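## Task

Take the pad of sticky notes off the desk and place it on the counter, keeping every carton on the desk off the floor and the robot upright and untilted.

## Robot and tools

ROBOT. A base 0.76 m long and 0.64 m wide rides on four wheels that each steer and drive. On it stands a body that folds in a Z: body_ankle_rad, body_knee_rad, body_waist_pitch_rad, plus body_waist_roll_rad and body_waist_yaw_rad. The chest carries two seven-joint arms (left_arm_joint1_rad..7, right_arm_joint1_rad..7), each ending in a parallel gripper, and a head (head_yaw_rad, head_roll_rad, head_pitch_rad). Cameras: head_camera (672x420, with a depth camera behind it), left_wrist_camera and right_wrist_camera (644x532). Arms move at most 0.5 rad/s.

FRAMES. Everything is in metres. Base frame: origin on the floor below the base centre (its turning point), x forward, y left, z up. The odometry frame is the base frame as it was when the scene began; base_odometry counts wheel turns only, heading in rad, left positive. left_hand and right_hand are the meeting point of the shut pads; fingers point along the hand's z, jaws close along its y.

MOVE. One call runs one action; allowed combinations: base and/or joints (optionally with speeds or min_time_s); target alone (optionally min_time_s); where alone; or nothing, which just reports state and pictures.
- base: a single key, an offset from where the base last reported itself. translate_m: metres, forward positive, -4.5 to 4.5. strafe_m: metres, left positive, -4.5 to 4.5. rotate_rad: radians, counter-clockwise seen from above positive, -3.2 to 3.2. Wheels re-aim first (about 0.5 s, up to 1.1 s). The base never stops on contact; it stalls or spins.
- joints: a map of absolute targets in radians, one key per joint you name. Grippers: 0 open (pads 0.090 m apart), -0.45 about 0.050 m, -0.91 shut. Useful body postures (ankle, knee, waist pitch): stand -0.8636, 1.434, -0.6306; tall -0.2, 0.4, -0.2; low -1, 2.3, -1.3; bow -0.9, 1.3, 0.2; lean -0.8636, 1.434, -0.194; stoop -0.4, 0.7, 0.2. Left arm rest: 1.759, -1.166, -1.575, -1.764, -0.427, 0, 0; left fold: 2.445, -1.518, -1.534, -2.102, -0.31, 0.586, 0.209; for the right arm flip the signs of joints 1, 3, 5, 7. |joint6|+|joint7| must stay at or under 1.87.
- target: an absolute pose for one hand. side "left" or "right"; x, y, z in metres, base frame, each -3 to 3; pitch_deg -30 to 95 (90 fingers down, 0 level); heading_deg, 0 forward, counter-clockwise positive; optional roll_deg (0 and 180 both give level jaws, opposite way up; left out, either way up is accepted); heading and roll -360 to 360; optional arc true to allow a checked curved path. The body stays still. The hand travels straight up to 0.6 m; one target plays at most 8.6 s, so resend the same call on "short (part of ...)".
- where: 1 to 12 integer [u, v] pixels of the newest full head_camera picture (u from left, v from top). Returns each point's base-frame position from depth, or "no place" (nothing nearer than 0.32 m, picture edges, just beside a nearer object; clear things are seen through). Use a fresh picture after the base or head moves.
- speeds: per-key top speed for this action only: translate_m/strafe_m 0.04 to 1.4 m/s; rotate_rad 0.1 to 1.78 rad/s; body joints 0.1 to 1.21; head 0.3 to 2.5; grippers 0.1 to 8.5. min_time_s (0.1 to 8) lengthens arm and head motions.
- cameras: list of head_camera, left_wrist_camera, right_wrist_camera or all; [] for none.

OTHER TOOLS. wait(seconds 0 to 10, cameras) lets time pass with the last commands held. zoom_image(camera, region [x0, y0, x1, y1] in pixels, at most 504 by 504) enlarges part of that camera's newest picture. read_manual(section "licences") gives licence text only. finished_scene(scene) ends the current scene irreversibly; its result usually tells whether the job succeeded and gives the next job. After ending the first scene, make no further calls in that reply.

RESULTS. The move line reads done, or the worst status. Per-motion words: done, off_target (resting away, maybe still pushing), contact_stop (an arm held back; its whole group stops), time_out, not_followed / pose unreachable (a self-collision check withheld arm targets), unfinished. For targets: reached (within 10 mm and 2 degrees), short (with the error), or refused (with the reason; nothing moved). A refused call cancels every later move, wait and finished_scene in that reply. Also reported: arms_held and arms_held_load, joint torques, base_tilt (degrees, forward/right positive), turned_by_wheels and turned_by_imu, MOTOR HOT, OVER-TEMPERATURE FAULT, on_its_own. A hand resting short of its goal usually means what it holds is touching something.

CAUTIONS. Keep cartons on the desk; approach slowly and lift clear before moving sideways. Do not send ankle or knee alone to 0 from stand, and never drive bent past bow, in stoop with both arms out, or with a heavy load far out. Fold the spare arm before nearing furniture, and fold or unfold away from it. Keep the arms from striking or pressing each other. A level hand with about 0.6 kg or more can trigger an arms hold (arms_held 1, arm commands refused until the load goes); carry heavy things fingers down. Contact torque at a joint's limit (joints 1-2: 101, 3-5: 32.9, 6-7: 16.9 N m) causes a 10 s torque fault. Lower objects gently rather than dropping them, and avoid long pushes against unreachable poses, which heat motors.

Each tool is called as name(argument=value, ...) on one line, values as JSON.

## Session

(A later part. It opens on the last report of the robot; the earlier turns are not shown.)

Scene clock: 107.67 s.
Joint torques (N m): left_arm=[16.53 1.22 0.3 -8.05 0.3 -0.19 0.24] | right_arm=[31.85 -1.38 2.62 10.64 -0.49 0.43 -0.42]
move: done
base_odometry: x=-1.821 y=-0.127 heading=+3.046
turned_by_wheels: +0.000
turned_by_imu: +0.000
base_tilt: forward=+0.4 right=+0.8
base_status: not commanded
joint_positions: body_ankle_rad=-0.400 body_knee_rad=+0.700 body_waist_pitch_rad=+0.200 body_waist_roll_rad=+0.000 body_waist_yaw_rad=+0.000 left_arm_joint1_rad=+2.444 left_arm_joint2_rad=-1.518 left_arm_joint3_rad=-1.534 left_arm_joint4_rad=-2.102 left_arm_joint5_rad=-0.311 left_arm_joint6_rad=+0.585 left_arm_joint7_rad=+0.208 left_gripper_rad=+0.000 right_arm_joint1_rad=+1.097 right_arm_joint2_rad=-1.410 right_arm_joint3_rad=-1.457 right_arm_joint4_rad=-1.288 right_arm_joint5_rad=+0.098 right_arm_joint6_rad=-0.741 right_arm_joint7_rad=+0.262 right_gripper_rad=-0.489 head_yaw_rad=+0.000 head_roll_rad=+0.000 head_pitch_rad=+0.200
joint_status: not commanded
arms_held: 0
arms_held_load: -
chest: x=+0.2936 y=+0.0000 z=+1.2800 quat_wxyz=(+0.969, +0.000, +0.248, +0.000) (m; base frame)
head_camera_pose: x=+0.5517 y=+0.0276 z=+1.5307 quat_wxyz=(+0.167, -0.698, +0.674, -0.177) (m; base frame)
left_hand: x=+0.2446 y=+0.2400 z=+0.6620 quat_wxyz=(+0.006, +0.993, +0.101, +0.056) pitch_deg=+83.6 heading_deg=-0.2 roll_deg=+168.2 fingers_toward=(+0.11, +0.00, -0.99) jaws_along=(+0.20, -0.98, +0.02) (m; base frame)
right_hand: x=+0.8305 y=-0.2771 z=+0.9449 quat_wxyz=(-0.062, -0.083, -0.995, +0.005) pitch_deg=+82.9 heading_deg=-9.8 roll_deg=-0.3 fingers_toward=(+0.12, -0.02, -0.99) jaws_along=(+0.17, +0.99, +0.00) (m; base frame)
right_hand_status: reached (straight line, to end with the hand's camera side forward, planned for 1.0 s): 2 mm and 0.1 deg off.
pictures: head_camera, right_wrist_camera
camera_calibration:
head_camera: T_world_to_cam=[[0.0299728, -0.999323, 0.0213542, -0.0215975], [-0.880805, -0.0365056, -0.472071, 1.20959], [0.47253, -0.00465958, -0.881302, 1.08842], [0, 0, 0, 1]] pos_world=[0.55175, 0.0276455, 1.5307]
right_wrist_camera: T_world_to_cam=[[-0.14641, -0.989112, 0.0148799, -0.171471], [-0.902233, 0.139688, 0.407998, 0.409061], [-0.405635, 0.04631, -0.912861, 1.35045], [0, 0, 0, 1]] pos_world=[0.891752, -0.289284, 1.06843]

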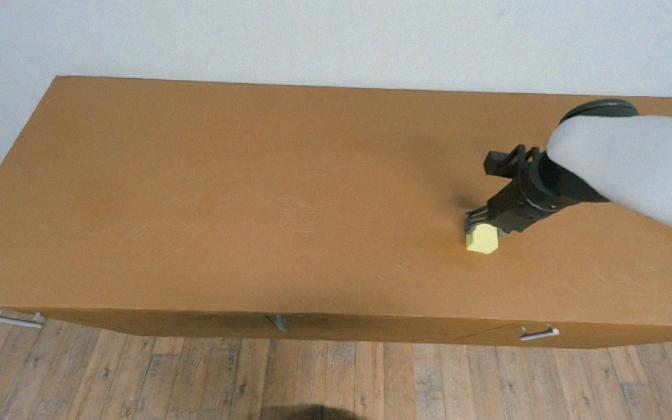

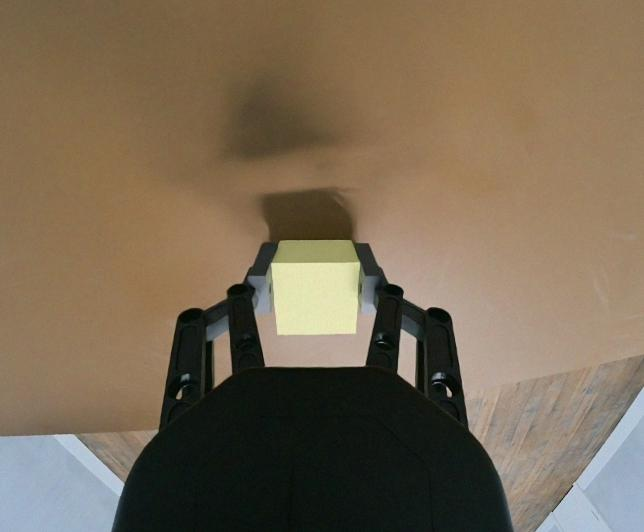

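move(joints={"right_gripper_rad": -0.25}, speeds={"right_gripper_rad": 0.5})

move(target={"side":"right","x":0.83,"y":-0.277,"z":1.06,"pitch_deg":80,"heading_deg":-9.5,"roll_deg":0,"arc":true}, cameras=["head_camera","right_wrist_camera"])

Scene clock: 109.93 s.
Joint torques (N m): left_arm=[16.68 0.9 0.3 -7.76 0.47 -0.14 0.22] | right_arm=[32.42 -1.25 2.73 10.9 -0.63 0.3 -0.38]
move: done
base_odometry: x=-1.821 y=-0.127 heading=+3.046
turned_by_wheels: +0.000
turned_by_imu: +0.000
base_tilt: forward=+0.3 right=+0.8
base_status: not commanded
joint_positions: body_ankle_rad=-0.400 body_knee_rad=+0.700 body_waist_pitch_rad=+0.200 body_waist_roll_rad=+0.000 body_waist_yaw_rad=+0.000 left_arm_joint1_rad=+2.444 left_arm_joint2_rad=-1.518 left_arm_joint3_rad=-1.534 left_arm_joint4_rad=-2.102 left_arm_joint5_rad=-0.311 left_arm_joint6_rad=+0.585 left_arm_joint7_rad=+0.208 left_gripper_rad=+0.000 right_arm_joint1_rad=+1.096 right_arm_joint2_rad=-1.410 right_arm_joint3_rad=-1.457 right_arm_joint4_rad=-1.288 right_arm_joint5_rad=+0.098 right_arm_joint6_rad=-0.740 right_arm_joint7_rad=+0.262 right_gripper_rad=-0.251 head_yaw_rad=+0.000 head_roll_rad=+0.000 head_pitch_rad=+0.200
joint_status: all done
arms_held: 0
arms_held_load: -
chest: x=+0.2936 y=+0.0000 z=+1.2800 quat_wxyz=(+0.969, +0.000, +0.248, +0.000) (m; base frame)
head_camera_pose: x=+0.5517 y=+0.0276 z=+1.5307 quat_wxyz=(+0.167, -0.698, +0.674, -0.177) (m; base frame)
left_hand: x=+0.2446 y=+0.2400 z=+0.6620 quat_wxyz=(+0.006, +0.993, +0.101, +0.056) pitch_deg=+83.6 heading_deg=-0.2 roll_deg=+168.2 fingers_toward=(+0.11, +0.00, -0.99) jaws_along=(+0.20, -0.98, +0.02) (m; base frame)
right_hand: x=+0.8301 y=-0.2771 z=+0.9439 quat_wxyz=(-0.061, -0.083, -0.995, +0.005) pitch_deg=+83.0 heading_deg=-9.9 roll_deg=-0.4 fingers_toward=(+0.12, -0.02, -0.99) jaws_along=(+0.17, +0.99, +0.00) (m; base frame)
pictures: none

Scene clock: 111.33 s.
Joint torques (N m): left_arm=[16.27 0.88 0.52 -7.83 0.34 -0.18 0.25] | right_arm=[31.39 -3.03 2.16 11.86 0.4 -0.03 0.23]
move: done
base_odometry: x=-1.821 y=-0.127 heading=+3.046
turned_by_wheels: +0.000
turned_by_imu: +0.000
base_tilt: forward=+0.2 right=+0.8
base_status: not commanded
joint_positions: body_ankle_rad=-0.400 body_knee_rad=+0.700 body_waist_pitch_rad=+0.200 body_waist_roll_rad=+0.000 body_waist_yaw_rad=+0.000 left_arm_joint1_rad=+2.444 left_arm_joint2_rad=-1.518 left_arm_joint3_rad=-1.534 left_arm_joint4_rad=-2.102 left_arm_joint5_rad=-0.311 left_arm_joint6_rad=+0.585 left_arm_joint7_rad=+0.208 left_gripper_rad=+0.000 right_arm_joint1_rad=+1.361 right_arm_joint2_rad=-1.417 right_arm_joint3_rad=-1.471 right_arm_joint4_rad=-1.353 right_arm_joint5_rad=+0.167 right_arm_joint6_rad=-0.879 right_arm_joint7_rad=+0.332 right_gripper_rad=-0.250 head_yaw_rad=+0.000 head_roll_rad=+0.000 head_pitch_rad=+0.200
joint_status: not commanded
arms_held: 0
arms_held_load: -
chest: x=+0.2936 y=+0.0000 z=+1.2800 quat_wxyz=(+0.969, +0.000, +0.248, +0.000) (m; base frame)
head_camera_pose: x=+0.5517 y=+0.0276 z=+1.5307 quat_wxyz=(+0.167, -0.698, +0.674, -0.177) (m; base frame)
left_hand: x=+0.2446 y=+0.2400 z=+0.6620 quat_wxyz=(+0.006, +0.993, +0.101, +0.056) pitch_deg=+83.6 heading_deg=-0.2 roll_deg=+168.2 fingers_toward=(+0.11, +0.00, -0.99) jaws_along=(+0.20, -0.98, +0.02) (m; base frame)
right_hand: x=+0.8300 y=-0.2771 z=+1.0592 quat_wxyz=(-0.087, -0.083, -0.993, +0.006) pitch_deg=+80.0 heading_deg=-9.0 roll_deg=+0.6 fingers_toward=(+0.17, -0.03, -0.98) jaws_along=(+0.17, +0.99, +0.00) (m; base frame)
right_hand_status: reached (straight line, to end with the hand's camera side forward, planned for 0.9 s): 1 mm and 0.1 deg off.
pictures: head_camera, right_wrist_camera
camera_calibration:
head_camera: T_world_to_cam=[[0.0300206, -0.999323, 0.0212606, -0.0214806], [-0.880867, -0.0365029, -0.471955, 1.20945], [0.472412, -0.00455941, -0.881366, 1.08858], [0, 0, 0, 1]] pos_world=[0.551749, 0.0276456, 1.5307]
right_wrist_camera: T_world_to_cam=[[-0.147349, -0.988993, 0.0134589, -0.170932], [-0.921361, 0.142196, 0.361766, 0.427491], [-0.359698, 0.0409055, -0.932172, 1.4355], [0, 0, 0, 1]] pos_world=[0.885032, -0.288558, 1.18578]

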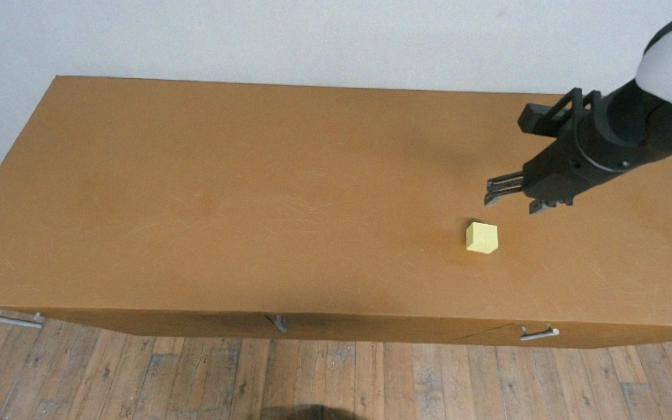

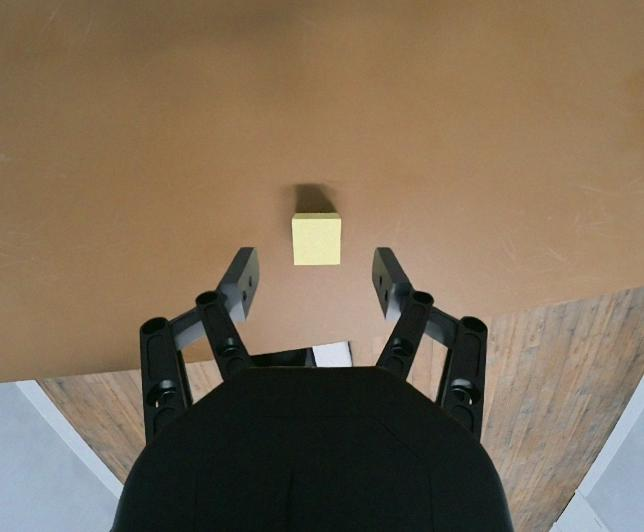

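finished_scene(scene=3)

The scene is finished: the task was done.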